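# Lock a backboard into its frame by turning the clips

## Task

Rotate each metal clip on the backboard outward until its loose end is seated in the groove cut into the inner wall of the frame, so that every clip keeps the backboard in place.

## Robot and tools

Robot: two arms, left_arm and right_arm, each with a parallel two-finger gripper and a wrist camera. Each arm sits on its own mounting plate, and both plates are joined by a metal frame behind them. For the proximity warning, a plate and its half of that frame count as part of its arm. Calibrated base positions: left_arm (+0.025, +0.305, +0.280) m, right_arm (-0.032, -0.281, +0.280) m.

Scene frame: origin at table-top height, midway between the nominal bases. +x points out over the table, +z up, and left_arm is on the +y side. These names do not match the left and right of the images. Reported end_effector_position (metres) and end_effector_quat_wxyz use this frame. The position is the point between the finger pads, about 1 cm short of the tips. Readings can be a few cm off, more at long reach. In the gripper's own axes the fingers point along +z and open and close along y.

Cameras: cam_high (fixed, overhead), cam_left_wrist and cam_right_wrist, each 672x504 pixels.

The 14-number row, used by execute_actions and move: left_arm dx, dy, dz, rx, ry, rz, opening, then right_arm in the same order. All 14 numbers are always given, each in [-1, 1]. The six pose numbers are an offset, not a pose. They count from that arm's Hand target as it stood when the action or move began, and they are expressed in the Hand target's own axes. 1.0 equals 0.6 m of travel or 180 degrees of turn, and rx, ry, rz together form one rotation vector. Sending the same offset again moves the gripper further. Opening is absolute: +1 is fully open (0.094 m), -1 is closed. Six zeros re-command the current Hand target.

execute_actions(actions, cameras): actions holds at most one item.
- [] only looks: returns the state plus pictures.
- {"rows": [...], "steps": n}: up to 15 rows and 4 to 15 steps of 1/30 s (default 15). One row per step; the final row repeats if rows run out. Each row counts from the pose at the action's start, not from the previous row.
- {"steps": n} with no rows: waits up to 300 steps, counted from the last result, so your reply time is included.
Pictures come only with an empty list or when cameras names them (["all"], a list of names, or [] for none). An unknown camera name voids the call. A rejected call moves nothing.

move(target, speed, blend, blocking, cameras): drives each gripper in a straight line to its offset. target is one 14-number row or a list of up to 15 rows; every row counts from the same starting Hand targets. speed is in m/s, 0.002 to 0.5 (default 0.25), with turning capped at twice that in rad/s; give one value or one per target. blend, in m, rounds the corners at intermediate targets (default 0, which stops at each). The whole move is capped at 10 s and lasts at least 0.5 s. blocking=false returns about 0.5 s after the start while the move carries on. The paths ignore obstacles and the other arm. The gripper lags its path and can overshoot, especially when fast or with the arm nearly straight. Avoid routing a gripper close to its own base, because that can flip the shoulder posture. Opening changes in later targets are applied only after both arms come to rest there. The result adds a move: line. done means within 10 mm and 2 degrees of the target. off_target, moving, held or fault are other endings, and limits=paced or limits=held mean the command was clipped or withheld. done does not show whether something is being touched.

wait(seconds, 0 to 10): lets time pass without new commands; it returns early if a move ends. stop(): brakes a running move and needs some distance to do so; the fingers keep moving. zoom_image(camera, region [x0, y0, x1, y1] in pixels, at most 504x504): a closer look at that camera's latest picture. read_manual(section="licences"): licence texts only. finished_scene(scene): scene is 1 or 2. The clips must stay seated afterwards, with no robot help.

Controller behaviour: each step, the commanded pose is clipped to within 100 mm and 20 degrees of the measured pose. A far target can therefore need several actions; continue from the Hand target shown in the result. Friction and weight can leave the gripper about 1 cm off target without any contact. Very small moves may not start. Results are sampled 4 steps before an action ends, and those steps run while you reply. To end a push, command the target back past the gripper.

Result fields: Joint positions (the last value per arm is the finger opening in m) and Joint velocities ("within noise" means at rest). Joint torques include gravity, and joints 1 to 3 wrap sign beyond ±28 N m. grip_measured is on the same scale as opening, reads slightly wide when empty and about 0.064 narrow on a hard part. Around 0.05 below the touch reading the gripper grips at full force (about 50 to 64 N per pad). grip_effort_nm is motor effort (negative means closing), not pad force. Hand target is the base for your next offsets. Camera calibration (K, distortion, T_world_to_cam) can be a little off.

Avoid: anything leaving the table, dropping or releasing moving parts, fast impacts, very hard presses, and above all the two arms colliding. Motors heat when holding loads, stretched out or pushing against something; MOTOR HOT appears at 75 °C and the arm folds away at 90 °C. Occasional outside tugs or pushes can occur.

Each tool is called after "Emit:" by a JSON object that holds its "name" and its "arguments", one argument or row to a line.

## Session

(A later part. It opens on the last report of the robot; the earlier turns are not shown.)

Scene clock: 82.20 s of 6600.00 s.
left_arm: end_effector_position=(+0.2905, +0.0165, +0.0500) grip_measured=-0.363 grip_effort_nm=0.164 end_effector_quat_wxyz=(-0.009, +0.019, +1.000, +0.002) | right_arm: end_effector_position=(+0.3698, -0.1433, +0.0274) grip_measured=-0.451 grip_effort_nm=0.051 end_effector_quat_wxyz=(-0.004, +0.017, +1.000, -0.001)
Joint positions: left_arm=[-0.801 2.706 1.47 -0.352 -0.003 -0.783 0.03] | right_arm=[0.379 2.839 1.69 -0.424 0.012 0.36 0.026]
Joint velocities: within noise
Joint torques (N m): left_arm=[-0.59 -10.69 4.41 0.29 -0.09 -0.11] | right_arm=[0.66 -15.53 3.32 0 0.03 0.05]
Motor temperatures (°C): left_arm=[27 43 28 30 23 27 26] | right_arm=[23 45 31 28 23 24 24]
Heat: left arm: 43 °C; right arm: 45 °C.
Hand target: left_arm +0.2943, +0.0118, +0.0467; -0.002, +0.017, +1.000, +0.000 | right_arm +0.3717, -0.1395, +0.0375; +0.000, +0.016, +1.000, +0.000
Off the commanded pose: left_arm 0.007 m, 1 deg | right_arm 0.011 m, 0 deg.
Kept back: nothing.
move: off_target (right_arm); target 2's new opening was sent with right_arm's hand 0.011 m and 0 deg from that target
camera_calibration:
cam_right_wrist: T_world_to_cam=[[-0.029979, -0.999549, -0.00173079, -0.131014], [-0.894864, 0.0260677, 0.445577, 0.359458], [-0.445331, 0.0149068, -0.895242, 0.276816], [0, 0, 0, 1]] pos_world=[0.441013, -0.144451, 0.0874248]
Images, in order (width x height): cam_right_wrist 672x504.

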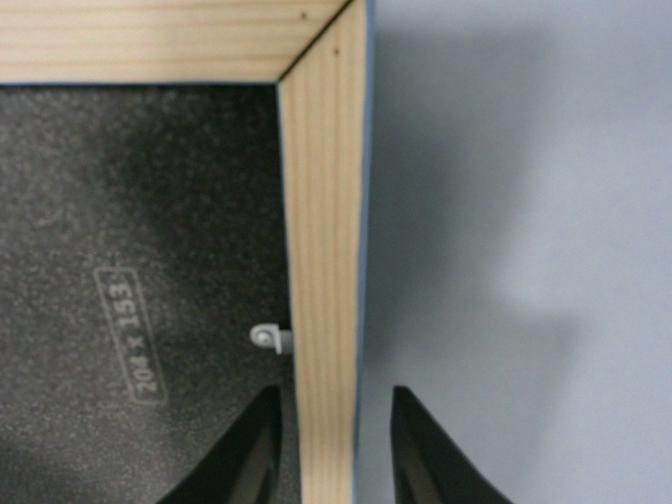

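Emit:
{"name": "move", "arguments": {
  "target": [
    [0,0.003,0.055,0,0,0,-0.34,0,0,-0.04,0,0,0,-0.45]
  ],
  "speed": 0.05
}}

Emit:
{"name": "zoom_image", "arguments": {
  "camera": "cam_right_wrist",
  "region": [200, 260, 452, 434]
}}

Scene clock: 84.00 s of 6600.00 s.
left_arm: end_effector_position=(+0.2906, +0.0162, +0.0368) grip_measured=-0.342 grip_effort_nm=0.149 end_effector_quat_wxyz=(-0.015, +0.019, +1.000, +0.009) | right_arm: end_effector_position=(+0.3735, -0.1423, +0.0521) grip_measured=-0.451 grip_effort_nm=0.046 end_effector_quat_wxyz=(+0.001, +0.017, +1.000, +0.001)
Joint positions: left_arm=[-0.801 2.758 1.518 -0.365 -0.003 -0.783 0.031] | right_arm=[0.379 2.765 1.655 -0.453 0.012 0.36 0.026]
Joint velocities: within noise
Joint torques (N m): left_arm=[-0.25 -6.84 3.95 0.89 -0.1 -0.08] | right_arm=[0.68 -15.45 3.14 0.04 0.06 0.05]
Motor temperatures (°C): left_arm=[27 42 28 30 23 26 26] | right_arm=[23 46 30 28 23 24 24]
Heat: left arm: 42 °C; right arm: 46 °C.
Hand target: left_arm +0.2943, +0.0136, +0.0137; -0.001, +0.018, +1.000, +0.000 | right_arm +0.3719, -0.1394, +0.0616; +0.001, +0.016, +1.000, +0.000
Off the commanded pose: left_arm 0.023 m, 2 deg | right_arm 0.010 m, 0 deg.
Kept back: nothing.
move: off_target (left_arm)
camera_calibration:
cam_left_wrist: T_world_to_cam=[[-0.0353748, -0.99933, -0.00938238, 0.0276669], [-0.897487, 0.027637, 0.440174, 0.286777], [-0.43962, 0.0239916, -0.897864, 0.24395], [0, 0, 0, 1]] pos_world=[0.365603, 0.0138699, 0.0930619]
cam_right_wrist: T_world_to_cam=[[-0.0304584, -0.999522, -0.00531912, -0.129563], [-0.899157, 0.0250749, 0.436908, 0.35367], [-0.436566, 0.0180902, -0.89949, 0.298013], [0, 0, 0, 1]] pos_world=[0.444161, -0.143761, 0.11285]

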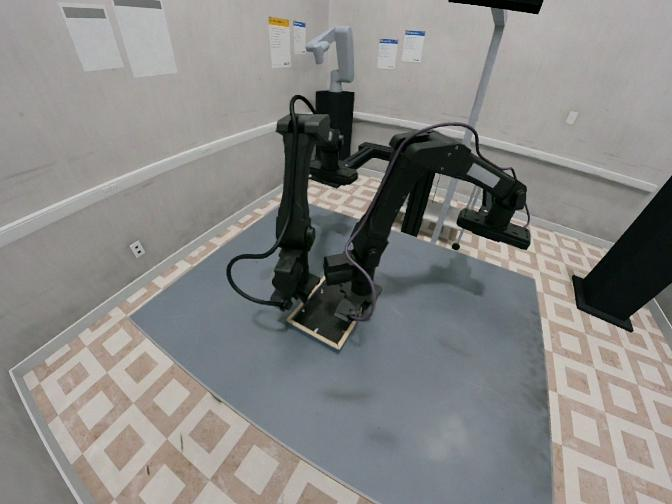

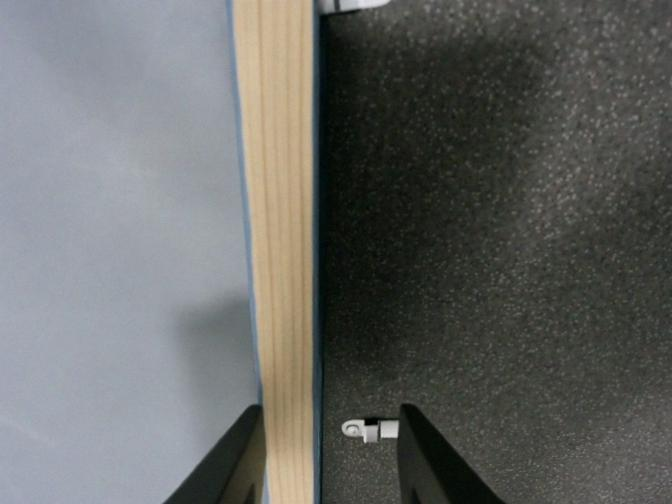

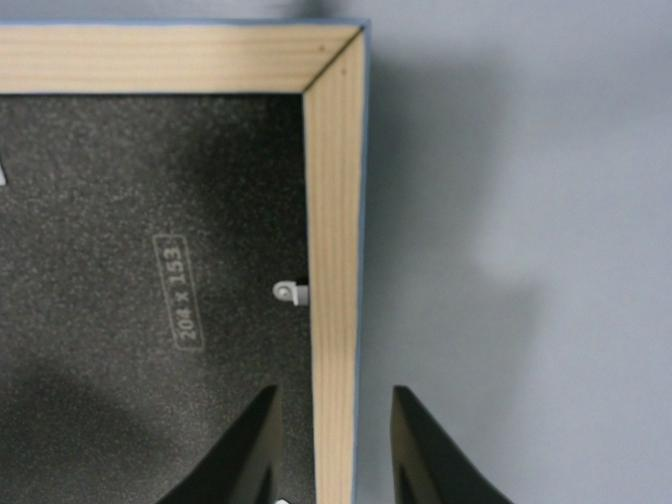

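Scaled by 2.000 from the camera's 672x504 image, which has a finer 960x720 frame.

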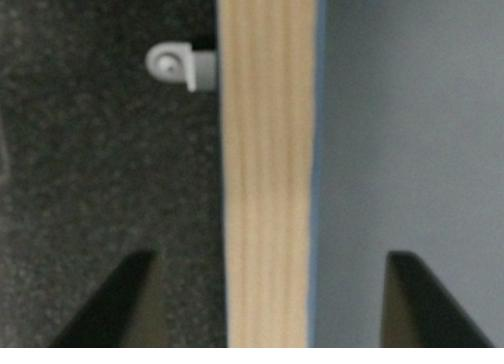

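Emit:
{"name": "move", "arguments": {
  "target": [
    [0,0,-0.055,0,0,0,-0.34,0,0,0,0,0,0,-0.45],
    [0,0.009,-0.055,0,0,0,-0.34,0,0,0,0,0,0,-0.45],
    [0,0.007,-0.01,0,0,0,-0.34,0,0,0,0,0,0,-0.45]
  ],
  "speed": 0.08,
  "cameras": ["cam_left_wrist"]
}}

Scene clock: 85.53 s of 6600.00 s.
left_arm: end_effector_position=(+0.2888, +0.0191, +0.0237) grip_measured=-0.342 grip_effort_nm=0.149 end_effector_quat_wxyz=(-0.009, +0.018, +1.000, +0.001) | right_arm: end_effector_position=(+0.3730, -0.1425, +0.0521) grip_measured=-0.451 grip_effort_nm=0.046 end_effector_quat_wxyz=(+0.000, +0.017, +1.000, +0.000)
Joint positions: left_arm=[-0.799 2.784 1.494 -0.296 -0.003 -0.783 0.031] | right_arm=[0.379 2.765 1.655 -0.455 0.012 0.36 0.026]
Joint velocities: within noise
Joint torques (N m): left_arm=[0.14 -10.62 4.05 0.29 -0.1 -0.01] | right_arm=[0.7 -15.47 3.1 -0.03 0 0.04]
Motor temperatures (°C): left_arm=[27 42 28 30 23 26 26] | right_arm=[23 46 30 28 23 24 24]
Heat: left arm: 42 °C; right arm: 46 °C.
Hand target: left_arm +0.2944, +0.0179, +0.0197; -0.002, +0.017, +1.000, +0.000 | right_arm +0.3718, -0.1394, +0.0616; +0.001, +0.016, +1.000, +0.000
Off the commanded pose: left_arm 0.007 m, 1 deg | right_arm 0.010 m, 0 deg.
Kept back: nothing.
move: done
camera_calibration:
cam_left_wrist: T_world_to_cam=[[-0.0327807, -0.999452, 0.00463459, 0.029304], [-0.903191, 0.0316085, 0.428073, 0.292648], [-0.427985, 0.0098466, -0.903732, 0.228443], [0, 0, 0, 1]] pos_world=[0.363048, 0.0177884, 0.0810411]
Images, in order (width x height): cam_left_wrist 672x504.

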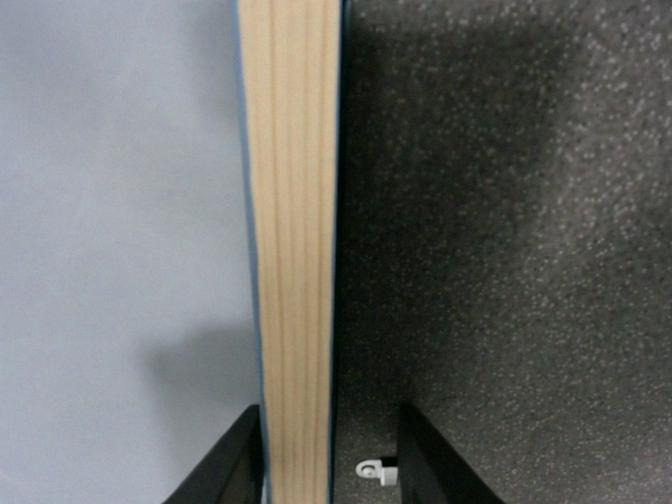

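Emit:
{"name": "move", "arguments": {
  "target": [
    [0.02,0,-0.004,0,0,0,-0.34,0,0,0,0,0,0,-0.45],
    [0.045,0.001,-0.004,0,0,0,-0.34,0,0,0,0,0,0,-0.45]
  ],
  "speed": 0.04,
  "cameras": ["cam_left_wrist"]
}}

Scene clock: 86.70 s of 6600.00 s.
left_arm: end_effector_position=(+0.2806, +0.0171, +0.0224) grip_measured=-0.342 grip_effort_nm=0.154 end_effector_quat_wxyz=(+0.012, +0.014, +1.000, -0.005) | right_arm: end_effector_position=(+0.3729, -0.1425, +0.0521) grip_measured=-0.451 grip_effort_nm=0.046 end_effector_quat_wxyz=(+0.000, +0.018, +1.000, +0.000)
Joint positions: left_arm=[-0.829 2.765 1.423 -0.207 -0.025 -0.82 0.031] | right_arm=[0.379 2.765 1.655 -0.456 0.012 0.361 0.026]
Joint velocities: within noise
Joint torques (N m): left_arm=[-1.43 -12.26 1.16 0.15 0.14 -0.11] | right_arm=[0.95 -15.45 3.19 -0.03 0.01 0.03]
Motor temperatures (°C): left_arm=[27 42 28 30 23 26 26] | right_arm=[23 46 30 28 23 24 24]
Heat: left arm: 42 °C; right arm: 46 °C.
Hand target: left_arm +0.2674, +0.0193, +0.0221; -0.002, +0.017, +1.000, +0.000 | right_arm +0.3718, -0.1394, +0.0616; +0.001, +0.016, +1.000, +0.000
Off the commanded pose: left_arm 0.013 m, 2 deg | right_arm 0.010 m, 0 deg.
Kept back: nothing.
move: off_target (left_arm)
camera_calibration:
cam_left_wrist: T_world_to_cam=[[-0.0249741, -0.999554, 0.0163619, 0.024567], [-0.920386, 0.0293785, 0.389905, 0.291588], [-0.390212, -0.00532177, -0.92071, 0.21378], [0, 0, 0, 1]] pos_world=[0.352407, 0.0171273, 0.0827355]
Images, in order (width x height): cam_left_wrist 672x504.

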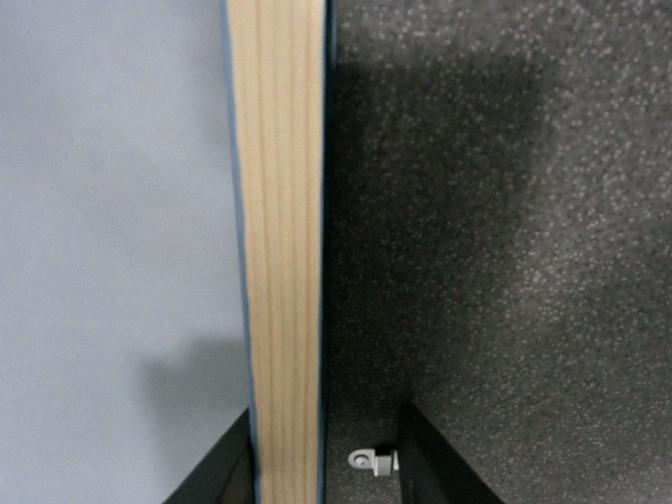

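Emit:
{"name": "move", "arguments": {
  "target": [
    [0.0,0,-0.006,0,0,0,-0.34,0,0,0,0,0,0,-0.45],
    [0.012,0.001,-0.006,0,0,0,-0.34,0,0,0,0,0,0,-0.45]
  ],
  "speed": 0.04,
  "cameras": ["cam_left_wrist"]
}}

Scene clock: 87.67 s of 6600.00 s.
left_arm: end_effector_position=(+0.2710, +0.0177, +0.0226) grip_measured=-0.342 grip_effort_nm=0.149 end_effector_quat_wxyz=(+0.012, +0.014, +1.000, -0.005) | right_arm: end_effector_position=(+0.3729, -0.1425, +0.0521) grip_measured=-0.451 grip_effort_nm=0.046 end_effector_quat_wxyz=(+0.000, +0.018, +1.000, +0.000)
Joint positions: left_arm=[-0.846 2.754 1.387 -0.183 -0.025 -0.837 0.031] | right_arm=[0.379 2.765 1.655 -0.456 0.012 0.361 0.026]
Joint velocities: within noise
Joint torques (N m): left_arm=[-1.07 -12.98 1.1 0.06 0.14 -0.09] | right_arm=[0.87 -15.45 3 -0.03 0.03 0.02]
Motor temperatures (°C): left_arm=[27 42 28 29 23 26 26] | right_arm=[23 46 30 28 23 24 24]
Heat: left arm: 42 °C; right arm: 46 °C.
Hand target: left_arm +0.2603, +0.0201, +0.0258; -0.001, +0.017, +1.000, +0.000 | right_arm +0.3718, -0.1394, +0.0616; +0.001, +0.016, +1.000, +0.000
Off the commanded pose: left_arm 0.011 m, 2 deg | right_arm 0.010 m, 0 deg.
Kept back: nothing.
move: off_target (left_arm)
camera_calibration:
cam_left_wrist: T_world_to_cam=[[-0.0261243, -0.999525, 0.0163637, 0.0252639], [-0.920163, 0.0304406, 0.390351, 0.282596], [-0.390664, -0.00485968, -0.920521, 0.210307], [0, 0, 0, 1]] pos_world=[0.342854, 0.0176715, 0.0828671]
Images, in order (width x height): cam_left_wrist 672x504.

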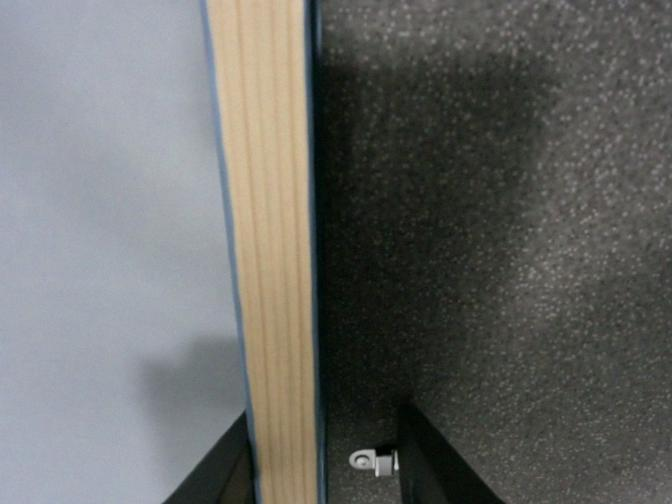

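Emit:
{"name": "wait", "arguments": {
  "seconds": 0.1
}}

Scene clock: 87.93 s of 6600.00 s.
left_arm: end_effector_position=(+0.2709, +0.0178, +0.0225) grip_measured=-0.342 grip_effort_nm=0.154 end_effector_quat_wxyz=(+0.012, +0.014, +1.000, -0.005) | right_arm: end_effector_position=(+0.3729, -0.1425, +0.0521) grip_measured=-0.451 grip_effort_nm=0.042 end_effector_quat_wxyz=(+0.000, +0.018, +1.000, +0.000)
Joint positions: left_arm=[-0.846 2.754 1.387 -0.183 -0.025 -0.837 0.031] | right_arm=[0.379 2.765 1.655 -0.456 0.012 0.361 0.026]
Joint velocities: within noise
Joint torques (N m): left_arm=[-1.06 -12.97 1.13 0.08 0.14 -0.09] | right_arm=[0.79 -15.64 3.17 -0.06 0.06 0.04]
Motor temperatures (°C): left_arm=[27 42 28 29 23 26 26] | right_arm=[23 46 30 28 23 24 24]
Heat: left arm: 42 °C; right arm: 46 °C.
Hand target: left_arm +0.2602, +0.0202, +0.0258; -0.002, +0.017, +1.000, +0.000 | right_arm +0.3718, -0.1394, +0.0616; +0.001, +0.016, +1.000, +0.000
Off the commanded pose: left_arm 0.011 m, 2 deg | right_arm 0.010 m, 0 deg.
Steps of this call (1-8: nothing new was sent). Readings (end_effector_position of left_arm | right_arm):
1: (+0.2710, +0.0177, +0.0226) | (+0.3729, -0.1425, +0.0521)
2: (+0.2710, +0.0177, +0.0226) | (+0.3729, -0.1425, +0.0521)
4: (+0.2709, +0.0178, +0.0225) | (+0.3729, -0.1425, +0.0521)
8: the state above
camera_calibration:
cam_left_wrist: T_world_to_cam=[[-0.0261255, -0.999529, 0.0160796, 0.0254062], [-0.920066, 0.0303319, 0.390587, 0.282471], [-0.390891, -0.00459006, -0.920426, 0.210276], [0, 0, 0, 1]] pos_world=[0.342751, 0.0177916, 0.0828058]
cam_right_wrist: T_world_to_cam=[[-0.0308176, -0.999515, -0.00438805, -0.129708], [-0.898039, 0.0257609, 0.43916, 0.352674], [-0.438834, 0.0174745, -0.898398, 0.298443], [0, 0, 0, 1]] pos_world=[0.443685, -0.143946, 0.112672]

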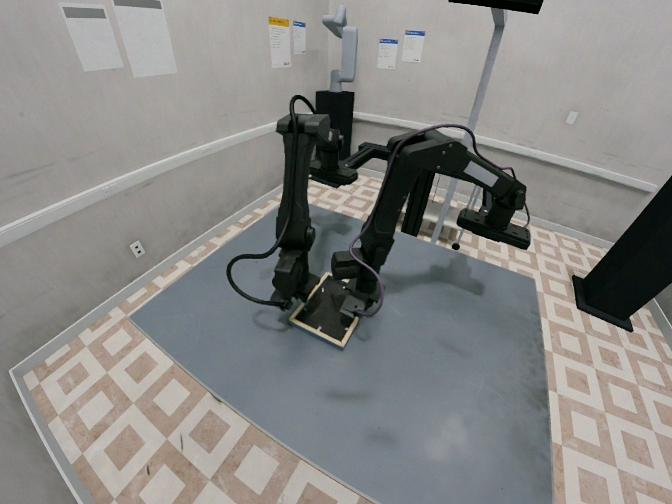

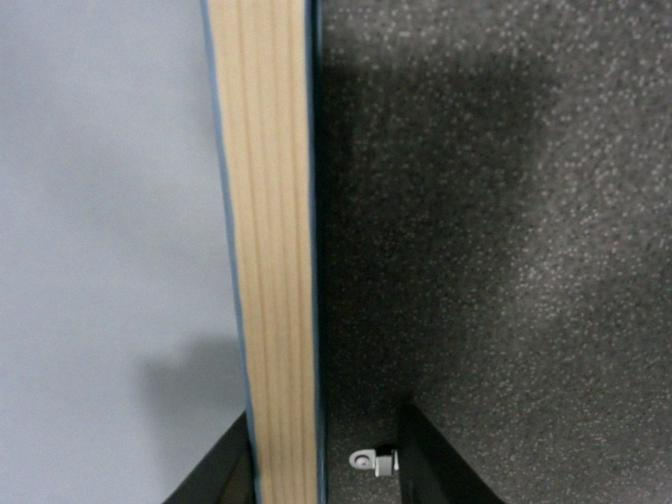

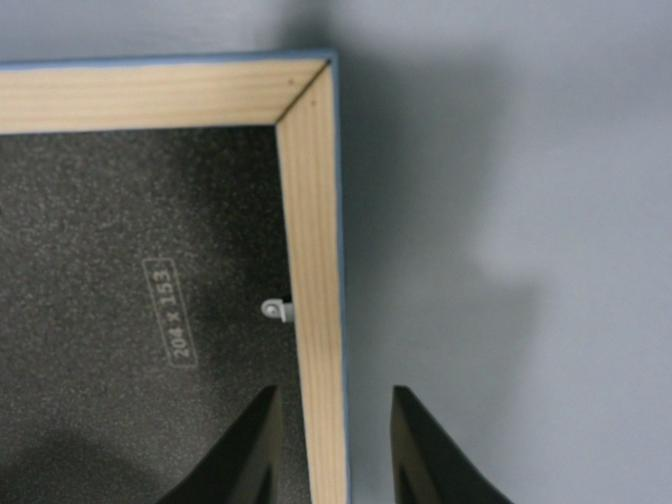

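Emit:
{"name": "move", "arguments": {
  "target": [
    [-0.02,0,-0.08,0,0,0,-0.34,0,0.004,0.04,0,0,0,-0.45],
    [-0.04,0,-0.08,0,0,0,-0.34,0,0.004,0.075,0,0,0,-0.85]
  ],
  "speed": 0.08
}}

Scene clock: 90.43 s of 6600.00 s.
left_arm: end_effector_position=(+0.2784, +0.0253, +0.0671) grip_measured=-0.342 grip_effort_nm=0.154 end_effector_quat_wxyz=(-0.005, +0.015, +1.000, +0.007) | right_arm: end_effector_position=(+0.3732, -0.1394, +0.0258) grip_measured=-0.769 grip_effort_nm=-1.067 end_effector_quat_wxyz=(+0.001, +0.015, +1.000, +0.001)
Joint positions: left_arm=[-0.815 2.621 1.366 -0.333 -0.015 -0.806 0.031] | right_arm=[0.384 2.849 1.707 -0.421 0.011 0.362 0.011]
Joint velocities: within noise
Joint torques (N m): left_arm=[-0.03 -12.6 4.22 0.07 0.04 0.03] | right_arm=[0.65 -10.86 5.55 0.25 0.02 0.1]
Motor temperatures (°C): left_arm=[27 43 28 29 23 26 26] | right_arm=[23 46 30 28 23 24 24]
Heat: left arm: 43 °C; right arm: 46 °C.
Hand target: left_arm +0.2843, +0.0193, +0.0736; -0.002, +0.018, +1.000, +0.000 | right_arm +0.3717, -0.1370, +0.0165; +0.000, +0.016, +1.000, +0.000
Off the commanded pose: left_arm 0.011 m, 1 deg | right_arm 0.010 m, 0 deg.
Kept back: nothing.
move: off_target (left_arm)
camera_calibration:
cam_left_wrist: T_world_to_cam=[[-0.0261412, -0.99964, -0.00598606, 0.033824], [-0.906338, 0.0211741, 0.422024, 0.26606], [-0.421745, 0.0164576, -0.906565, 0.261451], [0, 0, 0, 1]] pos_world=[0.35229, 0.0238754, 0.124941]
cam_right_wrist: T_world_to_cam=[[-0.0266389, -0.999624, -0.00653341, -0.128171], [-0.898737, 0.0210878, 0.43798, 0.364035], [-0.437678, 0.0175391, -0.898961, 0.274458], [0, 0, 0, 1]] pos_world=[0.443881, -0.140614, 0.08645]

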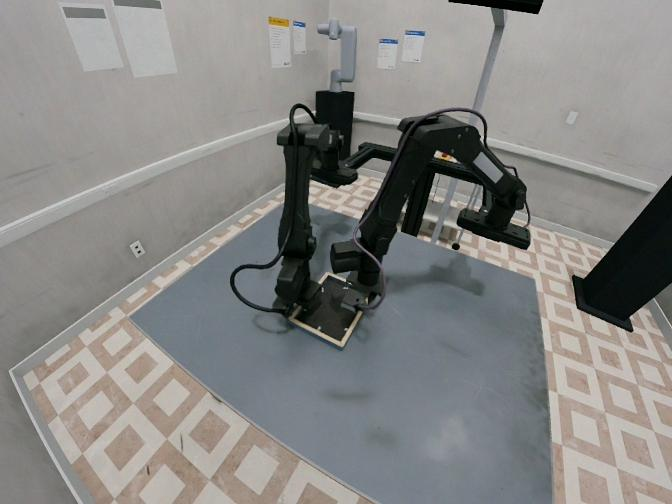

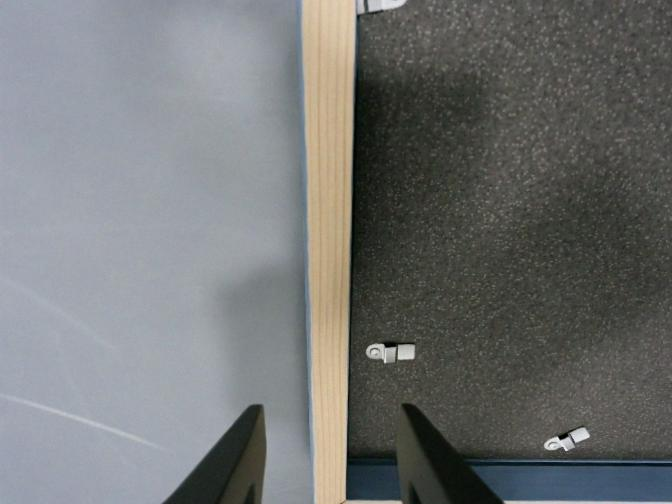

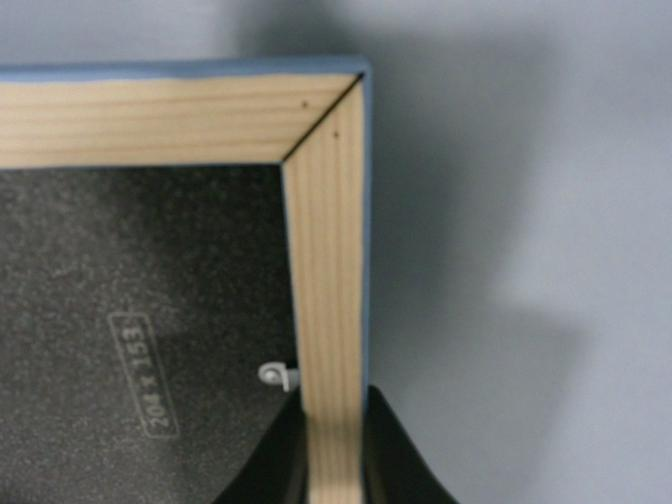

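Emit:
{"name": "move", "arguments": {
  "target": [
    [-0.003,-0.0047,0.03,0,0,0,-0.34,0,0,0,0,0,0,-0.85],
    [-0.003,-0.0035,0.084,0,0,0,-0.34,0,0,0,0,0,0,-0.85]
  ],
  "speed": 0.08,
  "cameras": ["cam_left_wrist"]
}}

Scene clock: 92.00 s of 6600.00 s.
left_arm: end_effector_position=(+0.2817, +0.0208, +0.0267) grip_measured=-0.342 grip_effort_nm=0.154 end_effector_quat_wxyz=(-0.005, +0.015, +1.000, +0.007) | right_arm: end_effector_position=(+0.3732, -0.1394, +0.0258) grip_measured=-0.769 grip_effort_nm=-1.072 end_effector_quat_wxyz=(+0.001, +0.015, +1.000, +0.001)
Joint positions: left_arm=[-0.815 2.764 1.458 -0.282 -0.015 -0.806 0.031] | right_arm=[0.384 2.849 1.707 -0.421 0.011 0.362 0.011]
Joint velocities: within noise
Joint torques (N m): left_arm=[0.03 -10.65 3.96 0.29 0.03 0.03] | right_arm=[0.53 -10.86 5.49 0.22 0.03 0.08]
Motor temperatures (°C): left_arm=[27 42 28 29 23 26 26] | right_arm=[23 46 30 28 23 24 25]
Heat: left arm: 42 °C; right arm: 46 °C.
Hand target: left_arm +0.2859, +0.0172, +0.0232; -0.002, +0.017, +1.000, +0.000 | right_arm +0.3717, -0.1370, +0.0165; +0.000, +0.016, +1.000, +0.000
Off the commanded pose: left_arm 0.007 m, 1 deg | right_arm 0.010 m, 0 deg.
Kept back: nothing.
move: done
camera_calibration:
cam_left_wrist: T_world_to_cam=[[-0.0268971, -0.999622, -0.00570183, 0.0294456], [-0.906425, 0.0219835, 0.421794, 0.286196], [-0.42151, 0.0165133, -0.906674, 0.226155], [0, 0, 0, 1]] pos_world=[0.355533, 0.0194083, 0.0845009]
Images, in order (width x height): cam_left_wrist 672x504.

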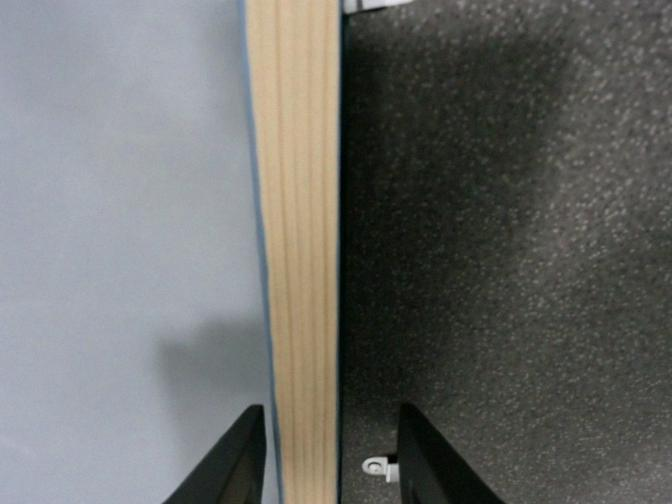

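Emit:
{"name": "move", "arguments": {
  "target": [
    [0,0,0.005,0,0,0,-0.34,0,0,0,0,0,0,-0.85],
    [0.032,0.0,0.005,0,0,0,-0.34,0,0,0,0,0,0,-0.85]
  ],
  "speed": 0.05,
  "cameras": ["cam_left_wrist"]
}}

Scene clock: 92.93 s of 6600.00 s.
left_arm: end_effector_position=(+0.2731, +0.0177, +0.0224) grip_measured=-0.342 grip_effort_nm=0.154 end_effector_quat_wxyz=(+0.001, +0.018, +1.000, +0.002) | right_arm: end_effector_position=(+0.3732, -0.1394, +0.0258) grip_measured=-0.769 grip_effort_nm=-1.067 end_effector_quat_wxyz=(+0.001, +0.015, +1.000, +0.001)
Joint positions: left_arm=[-0.839 2.766 1.427 -0.235 -0.018 -0.823 0.031] | right_arm=[0.384 2.849 1.707 -0.421 0.011 0.362 0.011]
Joint velocities: within noise
Joint torques (N m): left_arm=[-0.95 -11.74 1.36 0.36 0.07 -0.11] | right_arm=[0.72 -10.91 5.53 0.24 0.03 0.08]
Motor temperatures (°C): left_arm=[27 42 28 29 23 26 26] | right_arm=[23 46 30 28 23 24 25]
Heat: left arm: 42 °C; right arm: 46 °C.
Hand target: left_arm +0.2667, +0.0179, +0.0203; -0.002, +0.018, +1.000, +0.000 | right_arm +0.3717, -0.1370, +0.0165; +0.000, +0.016, +1.000, +0.000
Off the commanded pose: left_arm 0.007 m, 0 deg | right_arm 0.010 m, 0 deg.
Kept back: nothing.
move: done
camera_calibration:
cam_left_wrist: T_world_to_cam=[[-0.0331872, -0.999445, 0.00294116, 0.0276041], [-0.911583, 0.031476, 0.409909, 0.281829], [-0.409774, 0.0109226, -0.912121, 0.215751], [0, 0, 0, 1]] pos_world=[0.346236, 0.0163613, 0.0811852]
Images, in order (width x height): cam_left_wrist 672x504.

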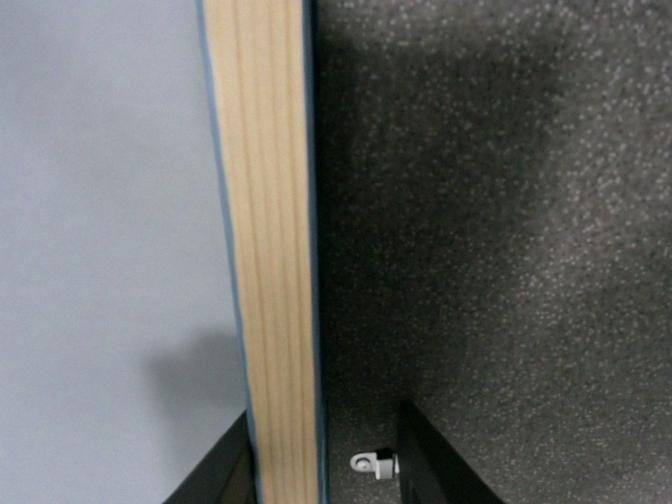

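Emit:
{"name": "move", "arguments": {
  "target": [
    [-0.005,0,-0.065,0,0,0,-0.34,0,0,0,0,0,0,-0.85],
    [-0.035,0,-0.065,0,0,0,-0.34,0,0,0,0,0,0,-0.85]
  ],
  "speed": 0.08,
  "cameras": ["cam_left_wrist","cam_right_wrist"]
}}

Scene clock: 95.47 s of 6600.00 s.
left_arm: end_effector_position=(+0.2842, +0.0215, +0.0546) grip_measured=-0.342 grip_effort_nm=0.149 end_effector_quat_wxyz=(-0.003, +0.013, +1.000, +0.003) | right_arm: end_effector_position=(+0.3732, -0.1394, +0.0258) grip_measured=-0.769 grip_effort_nm=-1.067 end_effector_quat_wxyz=(+0.001, +0.015, +1.000, +0.001)
Joint positions: left_arm=[-0.81 2.671 1.408 -0.318 -0.014 -0.804 0.031] | right_arm=[0.384 2.849 1.707 -0.421 0.011 0.362 0.011]
Joint velocities: within noise
Joint torques (N m): left_arm=[-0.16 -12.38 4.05 0.09 0.02 0.04] | right_arm=[0.68 -10.97 5.59 0.19 0 0.08]
Motor temperatures (°C): left_arm=[27 42 28 29 23 26 26] | right_arm=[23 46 30 28 23 24 25]
Heat: left arm: 42 °C; right arm: 46 °C.
Hand target: left_arm +0.2878, +0.0172, +0.0592; -0.002, +0.017, +1.000, +0.000 | right_arm +0.3717, -0.1370, +0.0165; +0.000, +0.016, +1.000, +0.000
Off the commanded pose: left_arm 0.007 m, 1 deg | right_arm 0.010 m, 0 deg.
Kept back: nothing.
move: done
camera_calibration:
cam_left_wrist: T_world_to_cam=[[-0.0229573, -0.999736, 0.000302206, 0.0288947], [-0.908398, 0.0209861, 0.417579, 0.277472], [-0.417475, 0.00931196, -0.908641, 0.251638], [0, 0, 0, 1]] pos_world=[0.357772, 0.0207208, 0.112774]
cam_right_wrist: T_world_to_cam=[[-0.0266389, -0.999624, -0.00653341, -0.128171], [-0.898737, 0.0210878, 0.43798, 0.364035], [-0.437678, 0.0175391, -0.898961, 0.274458], [0, 0, 0, 1]] pos_world=[0.443881, -0.140614, 0.08645]
Images, in order (width x height): cam_left_wrist 672x504, cam_right_wrist 672x504.

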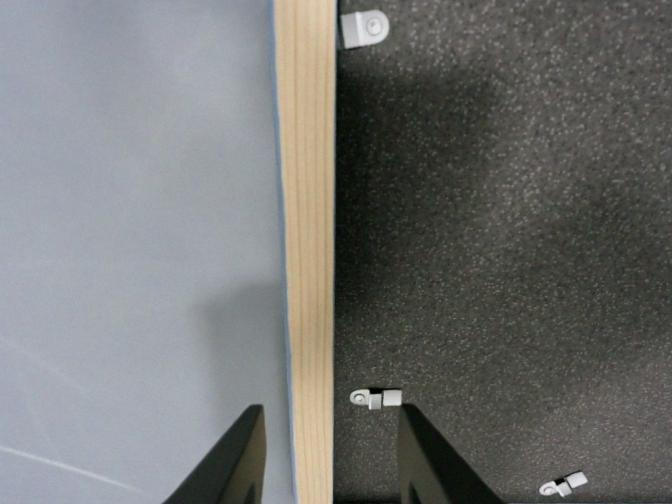

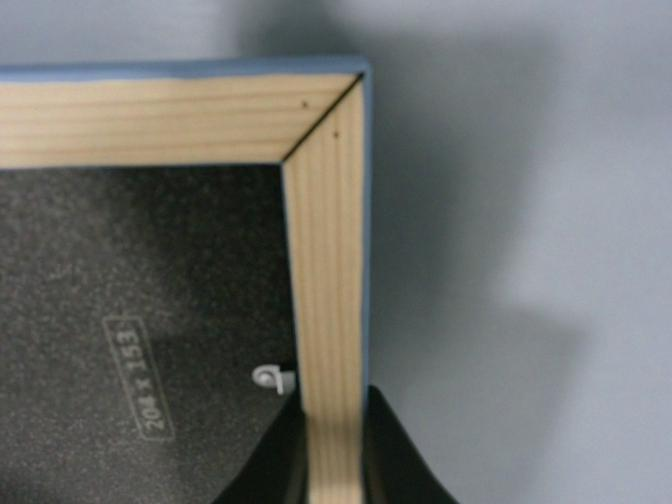

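Emit:
{"name": "move", "arguments": {
  "target": [
    [0.003,0,0.058,0,0,0,-0.36,0,0,0,0,0,0,-0.85],
    [0.008,0.003,0.058,0,0,0,-0.40,0,0,0,0,0,0,-0.85],
    [0.035,0.0065,0.058,0,0,0,-0.40,0,0,0,0,0,0,-0.85]
  ],
  "speed": 0.06,
  "cameras": ["cam_left_wrist"]
}}

Scene clock: 98.43 s of 6600.00 s.
left_arm: end_effector_position=(+0.2726, +0.0236, +0.0227) grip_measured=-0.397 grip_effort_nm=-0.120 end_effector_quat_wxyz=(+0.001, +0.016, +1.000, +0.002) | right_arm: end_effector_position=(+0.3732, -0.1394, +0.0258) grip_measured=-0.769 grip_effort_nm=-1.062 end_effector_quat_wxyz=(+0.001, +0.015, +1.000, +0.001)
Joint positions: left_arm=[-0.83 2.757 1.401 -0.218 -0.018 -0.817 0.028] | right_arm=[0.384 2.849 1.707 -0.421 0.011 0.362 0.011]
Joint velocities: within noise
Joint torques (N m): left_arm=[-1.1 -12.49 1.35 0.25 0.07 -0.1] | right_arm=[0.62 -11.03 5.65 0.22 -0.01 0.07]
Motor temperatures (°C): left_arm=[27 43 28 29 23 26 26] | right_arm=[23 45 30 28 23 24 25]
Heat: left arm: 43 °C; right arm: 45 °C.
Hand target: left_arm +0.2669, +0.0218, +0.0245; -0.002, +0.017, +1.000, +0.000 | right_arm +0.3717, -0.1370, +0.0165; +0.000, +0.016, +1.000, +0.000
Off the commanded pose: left_arm 0.006 m, 0 deg | right_arm 0.010 m, 0 deg.
Kept back: nothing.
move: done
camera_calibration:
cam_left_wrist: T_world_to_cam=[[-0.0293748, -0.999564, 0.00284512, 0.0323806], [-0.91165, 0.0279582, 0.410016, 0.281171], [-0.409917, 0.00945039, -0.912074, 0.215829], [0, 0, 0, 1]] pos_world=[0.345752, 0.0224658, 0.0814752]
Images, in order (width x height): cam_left_wrist 672x504.

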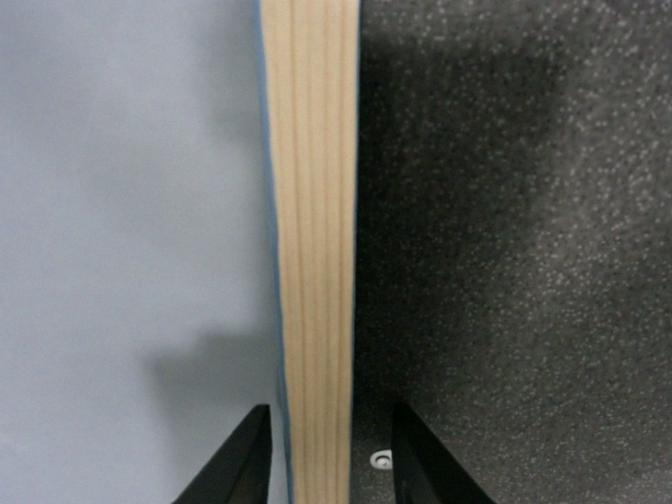

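Emit:
{"name": "move", "arguments": {
  "target": [
    [0.026,-0.001,-0.005,0,0,0,-0.40,0,0,0,0,0,0,-0.85]
  ],
  "speed": 0.04,
  "cameras": ["cam_left_wrist","cam_right_wrist"]
}}

Emit:
{"name": "zoom_image", "arguments": {
  "camera": "cam_left_wrist",
  "region": [230, 330, 482, 504]
}}

Scene clock: 99.43 s of 6600.00 s.
left_arm: end_effector_position=(+0.2650, +0.0228, +0.0228) grip_measured=-0.397 grip_effort_nm=-0.110 end_effector_quat_wxyz=(+0.016, +0.012, +1.000, +0.000) | right_arm: end_effector_position=(+0.3713, -0.1390, +0.0258) grip_measured=-0.769 grip_effort_nm=-1.067 end_effector_quat_wxyz=(-0.002, +0.009, +1.000, +0.000)
Joint positions: left_arm=[-0.856 2.741 1.348 -0.158 -0.039 -0.852 0.028] | right_arm=[0.387 2.849 1.707 -0.427 0.011 0.352 0.011]
Joint velocities: within noise
Joint torques (N m): left_arm=[-1.57 -13.2 0.99 0.05 0.28 -0.09] | right_arm=[0.39 -10.89 5.49 0.29 0.02 0.17]
Motor temperatures (°C): left_arm=[27 43 28 29 23 26 26] | right_arm=[23 45 30 28 23 24 25]
Heat: left arm: 43 °C; right arm: 45 °C.
Hand target: left_arm +0.2514, +0.0217, +0.0276; -0.002, +0.017, +1.000, +0.000 | right_arm +0.3717, -0.1371, +0.0165; +0.000, +0.016, +1.000, +0.000
Off the commanded pose: left_arm 0.015 m, 2 deg | right_arm 0.009 m, 1 deg.
Kept back: nothing.
move: off_target (left_arm)
camera_calibration:
cam_left_wrist: T_world_to_cam=[[-0.0210079, -0.999756, 0.00689706, 0.0290484], [-0.923874, 0.0220492, 0.382061, 0.278198], [-0.382119, 0.00165429, -0.924112, 0.205832], [0, 0, 0, 1]] pos_world=[0.336282, 0.0225668, 0.0837233]
cam_right_wrist: T_world_to_cam=[[-0.0140027, -0.999893, -0.00433183, -0.132602], [-0.896255, 0.0106304, 0.443412, 0.359848], [-0.443318, 0.0100914, -0.896308, 0.27465], [0, 0, 0, 1]] pos_world=[0.442416, -0.139185, 0.0860355]
Images, in order (width x height): cam_left_wrist 672x504, cam_right_wrist 672x504.

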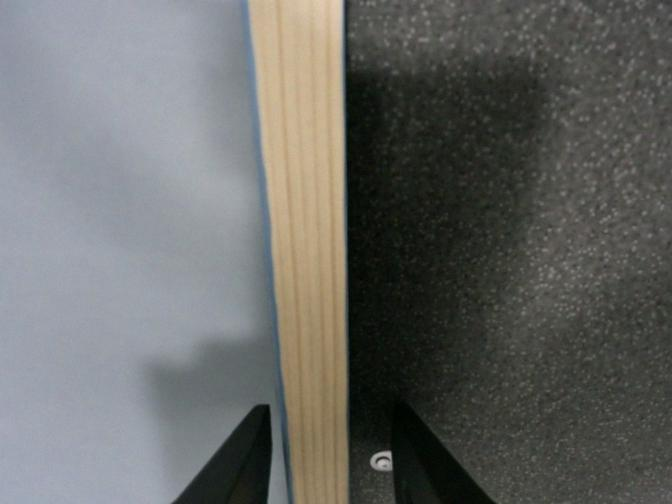

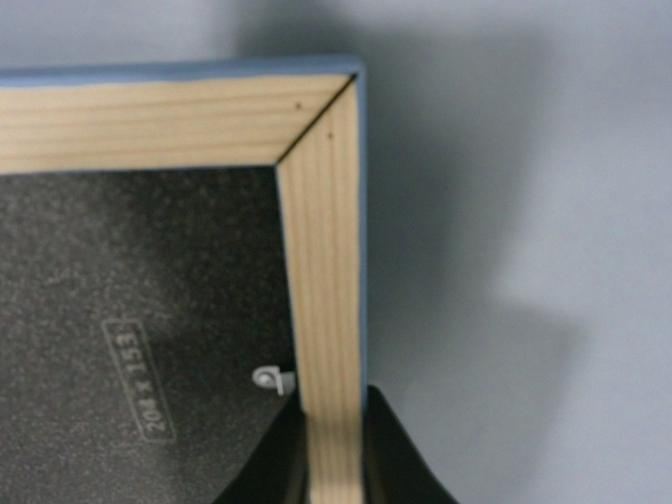

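Scaled by 2.000 from the camera's 672x504 image, which has a finer 960x720 frame.

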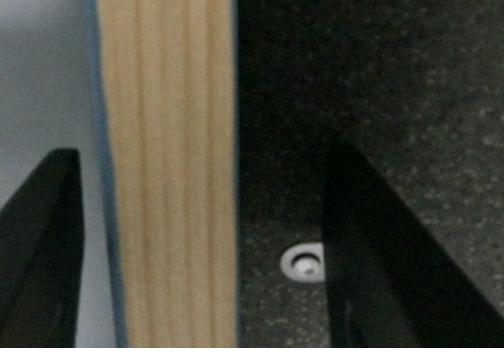

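Emit:
{"name": "move", "arguments": {
  "target": [
    [0.0,0,-0.0957,0,0,0,-0.3,0,0,0,0,0,0,-0.85],
    [0.0382,-0.0362,-0.0957,0,0,0.489,0.51,0,0,0,0,0,0,-0.85]
  ],
  "speed": [0.1,0.2]
}}

Scene clock: 106.13 s of 6600.00 s.
left_arm: end_effector_position=(+0.2275, +0.0060, +0.0785) grip_measured=+0.507 grip_effort_nm=0.168 end_effector_quat_wxyz=(-0.005, +0.702, +0.712, +0.002) | right_arm: end_effector_position=(+0.3713, -0.1390, +0.0258) grip_measured=-0.769 grip_effort_nm=-1.067 end_effector_quat_wxyz=(-0.003, +0.009, +1.000, +0.000)
Joint positions: left_arm=[-0.957 2.552 1.258 -0.291 -0.015 0.58 0.071] | right_arm=[0.387 2.849 1.707 -0.428 0.011 0.351 0.011]
Joint velocities: within noise
Joint torques (N m): left_arm=[-0.62 -12.62 3.12 0.08 0.04 0.04] | right_arm=[0.31 -10.96 5.57 0.27 0.03 0.2]
Motor temperatures (°C): left_arm=[27 42 27 29 23 26 26] | right_arm=[23 45 30 28 23 24 25]
Heat: left arm: 42 °C; right arm: 45 °C.
Hand target: left_arm +0.2278, +0.0009, +0.0850; -0.001, +0.707, +0.707, -0.001 | right_arm +0.3717, -0.1371, +0.0165; +0.000, +0.016, +1.000, +0.000
Off the commanded pose: left_arm 0.008 m, 1 deg | right_arm 0.009 m, 1 deg.
Kept back: nothing.
move: done
camera_calibration:
cam_left_wrist: T_world_to_cam=[[-0.999787, -0.0170041, 0.0116922, 0.227504], [-0.0104966, 0.90686, 0.421302, 0.00644858], [-0.017767, 0.42109, -0.906845, 0.156278], [0, 0, 0, 1]] pos_world=[0.2303, -0.0677866, 0.136343]
cam_right_wrist: T_world_to_cam=[[-0.0132365, -0.999904, -0.00420582, -0.132924], [-0.896103, 0.00999594, 0.443733, 0.359615], [-0.443648, 0.0096423, -0.896149, 0.274667], [0, 0, 0, 1]] pos_world=[0.442348, -0.139154, 0.0860104]

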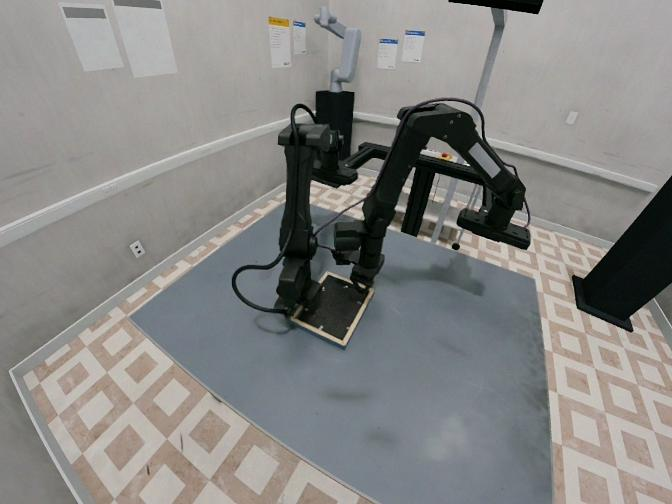

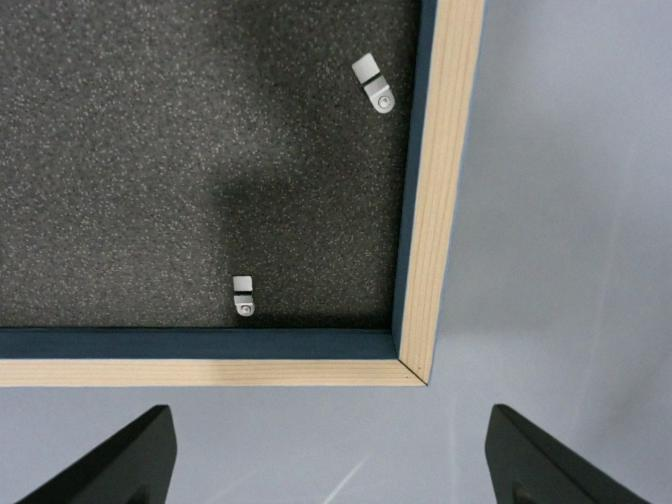

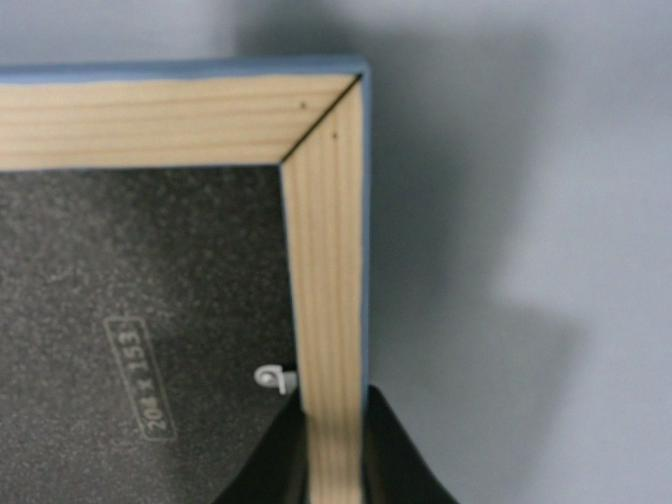

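Emit:
{"name": "move", "arguments": {
  "target": [
    [-0.010,0,0.05,0,0,0,0.51,0,0,0,0,0,0,-0.85],
    [-0.010,0,0.1,0,0,0,0.51,0,0,0,0,0,0,-0.85]
  ],
  "speed": 0.1,
  "cameras": ["cam_left_wrist"]
}}

Scene clock: 107.83 s of 6600.00 s.
left_arm: end_effector_position=(+0.2266, +0.0010, +0.0283) grip_measured=+0.507 grip_effort_nm=0.164 end_effector_quat_wxyz=(-0.008, +0.705, +0.709, +0.003) | right_arm: end_effector_position=(+0.3713, -0.1390, +0.0258) grip_measured=-0.769 grip_effort_nm=-1.072 end_effector_quat_wxyz=(-0.003, +0.009, +1.000, +0.000)
Joint positions: left_arm=[-0.965 2.73 1.358 -0.219 -0.015 0.58 0.071] | right_arm=[0.387 2.849 1.707 -0.428 0.011 0.351 0.011]
Joint velocities: within noise
Joint torques (N m): left_arm=[-0.51 -10.24 3.59 0.3 0.04 -0.03] | right_arm=[0.35 -10.93 5.59 0.24 0.05 0.18]
Motor temperatures (°C): left_arm=[27 42 27 29 23 26 26] | right_arm=[23 45 30 28 23 24 25]
Heat: left arm: 42 °C; right arm: 45 °C.
Hand target: left_arm +0.2276, -0.0051, +0.0251; -0.001, +0.707, +0.707, -0.001 | right_arm +0.3717, -0.1371, +0.0165; +0.000, +0.016, +1.000, +0.000
Off the commanded pose: left_arm 0.007 m, 1 deg | right_arm 0.009 m, 1 deg.
Kept back: nothing.
move: done
camera_calibration:
cam_left_wrist: T_world_to_cam=[[-0.999851, -0.00859852, 0.0149479, 0.227009], [-0.0014146, 0.904795, 0.425845, 0.0300027], [-0.0171865, 0.425761, -0.904673, 0.112673], [0, 0, 0, 1]] pos_world=[0.228954, -0.073166, 0.0857621]
Images, in order (width x height): cam_left_wrist 672x504.

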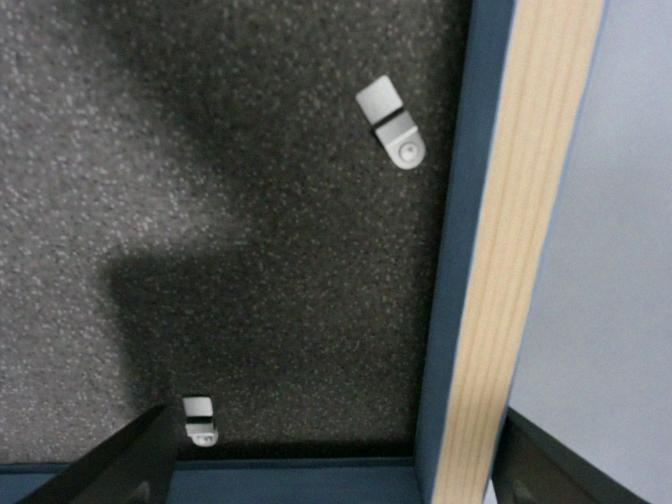

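Emit:
{"name": "move", "arguments": {
  "target": [
    [-0.0115,0,-0.003,0,0,0,0.51,0,0,0,0,0,0,-0.85],
    [-0.0115,0,0.006,0,0,0,0.51,0,0,0,0,0,0,-0.85],
    [-0.0115,0,0.006,0,0,0,0.4,0,0,0,0,0,0,-0.85]
  ],
  "speed": 0.05,
  "cameras": ["cam_left_wrist"]
}}

Scene clock: 109.60 s of 6600.00 s.
left_arm: end_effector_position=(+0.2281, -0.0089, +0.0253) grip_measured=+0.403 grip_effort_nm=-0.125 end_effector_quat_wxyz=(-0.002, +0.709, +0.705, +0.001) | right_arm: end_effector_position=(+0.3715, -0.1389, +0.0258) grip_measured=-0.769 grip_effort_nm=-1.067 end_effector_quat_wxyz=(-0.002, +0.010, +1.000, +0.000)
Joint positions: left_arm=[-0.975 2.75 1.395 -0.223 -0.014 0.58 0.066] | right_arm=[0.387 2.849 1.707 -0.427 0.011 0.352 0.011]
Joint velocities: within noise
Joint torques (N m): left_arm=[-0.5 -10.19 3.77 0.21 0.03 -0.12] | right_arm=[0.49 -10.84 5.53 0.28 0.01 0.15]
Motor temperatures (°C): left_arm=[27 42 27 29 23 26 26] | right_arm=[23 44 30 28 23 24 25]
Heat: left arm: 42 °C; right arm: 44 °C.
Hand target: left_arm +0.2275, -0.0119, +0.0214; -0.001, +0.707, +0.707, -0.001 | right_arm +0.3718, -0.1371, +0.0165; +0.001, +0.016, +1.000, +0.000
Off the commanded pose: left_arm 0.005 m, 0 deg | right_arm 0.009 m, 1 deg.
Kept back: nothing.
move: done
camera_calibration:
cam_left_wrist: T_world_to_cam=[[-0.999963, 0.00165047, 0.00840179, 0.228824], [0.00499274, 0.909557, 0.415549, 0.0390567], [-0.00695606, 0.415576, -0.909532, 0.111941], [0, 0, 0, 1]] pos_world=[0.229399, -0.0824218, 0.083661]
Images, in order (width x height): cam_left_wrist 672x504.

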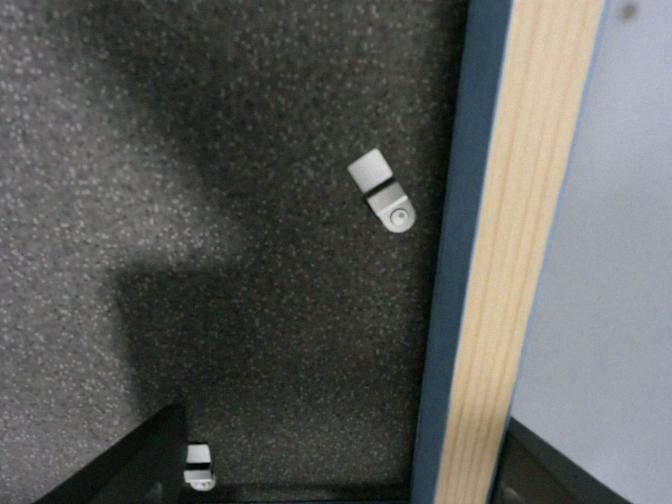

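Emit:
{"name": "move", "arguments": {
  "target": [
    [0.0,0,-0.008,0,0,0,0.4,0,0,0,0,0,0,-0.85],
    [0.0125,0,-0.008,0,0,0,0.4,0,0,0,0,0,0,-0.85],
    [0.0125,0,0.002,0,0,0,0.4,0,0,0,0,0,0,-0.85]
  ],
  "speed": 0.05,
  "cameras": ["cam_left_wrist"]
}}

Scene clock: 110.57 s of 6600.00 s.
left_arm: end_effector_position=(+0.2263, -0.0052, +0.0241) grip_measured=+0.403 grip_effort_nm=-0.115 end_effector_quat_wxyz=(-0.005, +0.709, +0.706, +0.002) | right_arm: end_effector_position=(+0.3715, -0.1389, +0.0258) grip_measured=-0.769 grip_effort_nm=-1.067 end_effector_quat_wxyz=(-0.002, +0.010, +1.000, +0.000)
Joint positions: left_arm=[-0.974 2.75 1.384 -0.218 -0.015 0.58 0.066] | right_arm=[0.387 2.849 1.707 -0.427 0.011 0.352 0.011]
Joint velocities: within noise
Joint torques (N m): left_arm=[0.28 -10.67 2.25 0.38 0.03 -0.02] | right_arm=[0.28 -10.86 5.46 0.29 0.04 0.21]
Motor temperatures (°C): left_arm=[27 42 27 29 23 26 26] | right_arm=[23 44 30 28 23 24 25]
Heat: left arm: 42 °C; right arm: 44 °C.
Hand target: left_arm +0.2276, -0.0044, +0.0202; -0.001, +0.707, +0.707, -0.001 | right_arm +0.3718, -0.1371, +0.0165; +0.001, +0.016, +1.000, +0.000
Off the commanded pose: left_arm 0.004 m, 1 deg | right_arm 0.009 m, 1 deg.
Kept back: nothing.
move: done
camera_calibration:
cam_left_wrist: T_world_to_cam=[[-0.999932, 0.000920457, 0.011634, 0.226845], [0.00572948, 0.907196, 0.42067, 0.0358386], [-0.0101671, 0.420708, -0.907139, 0.109903], [0, 0, 0, 1]] pos_world=[0.227742, -0.0789586, 0.0819821]
Images, in order (width x height): cam_left_wrist 672x504.

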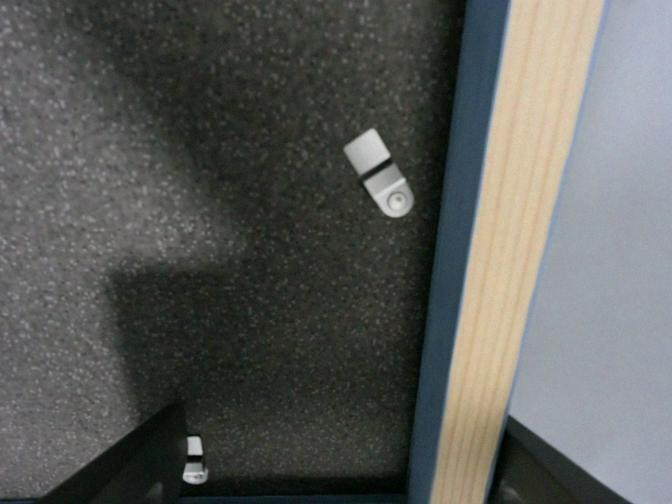

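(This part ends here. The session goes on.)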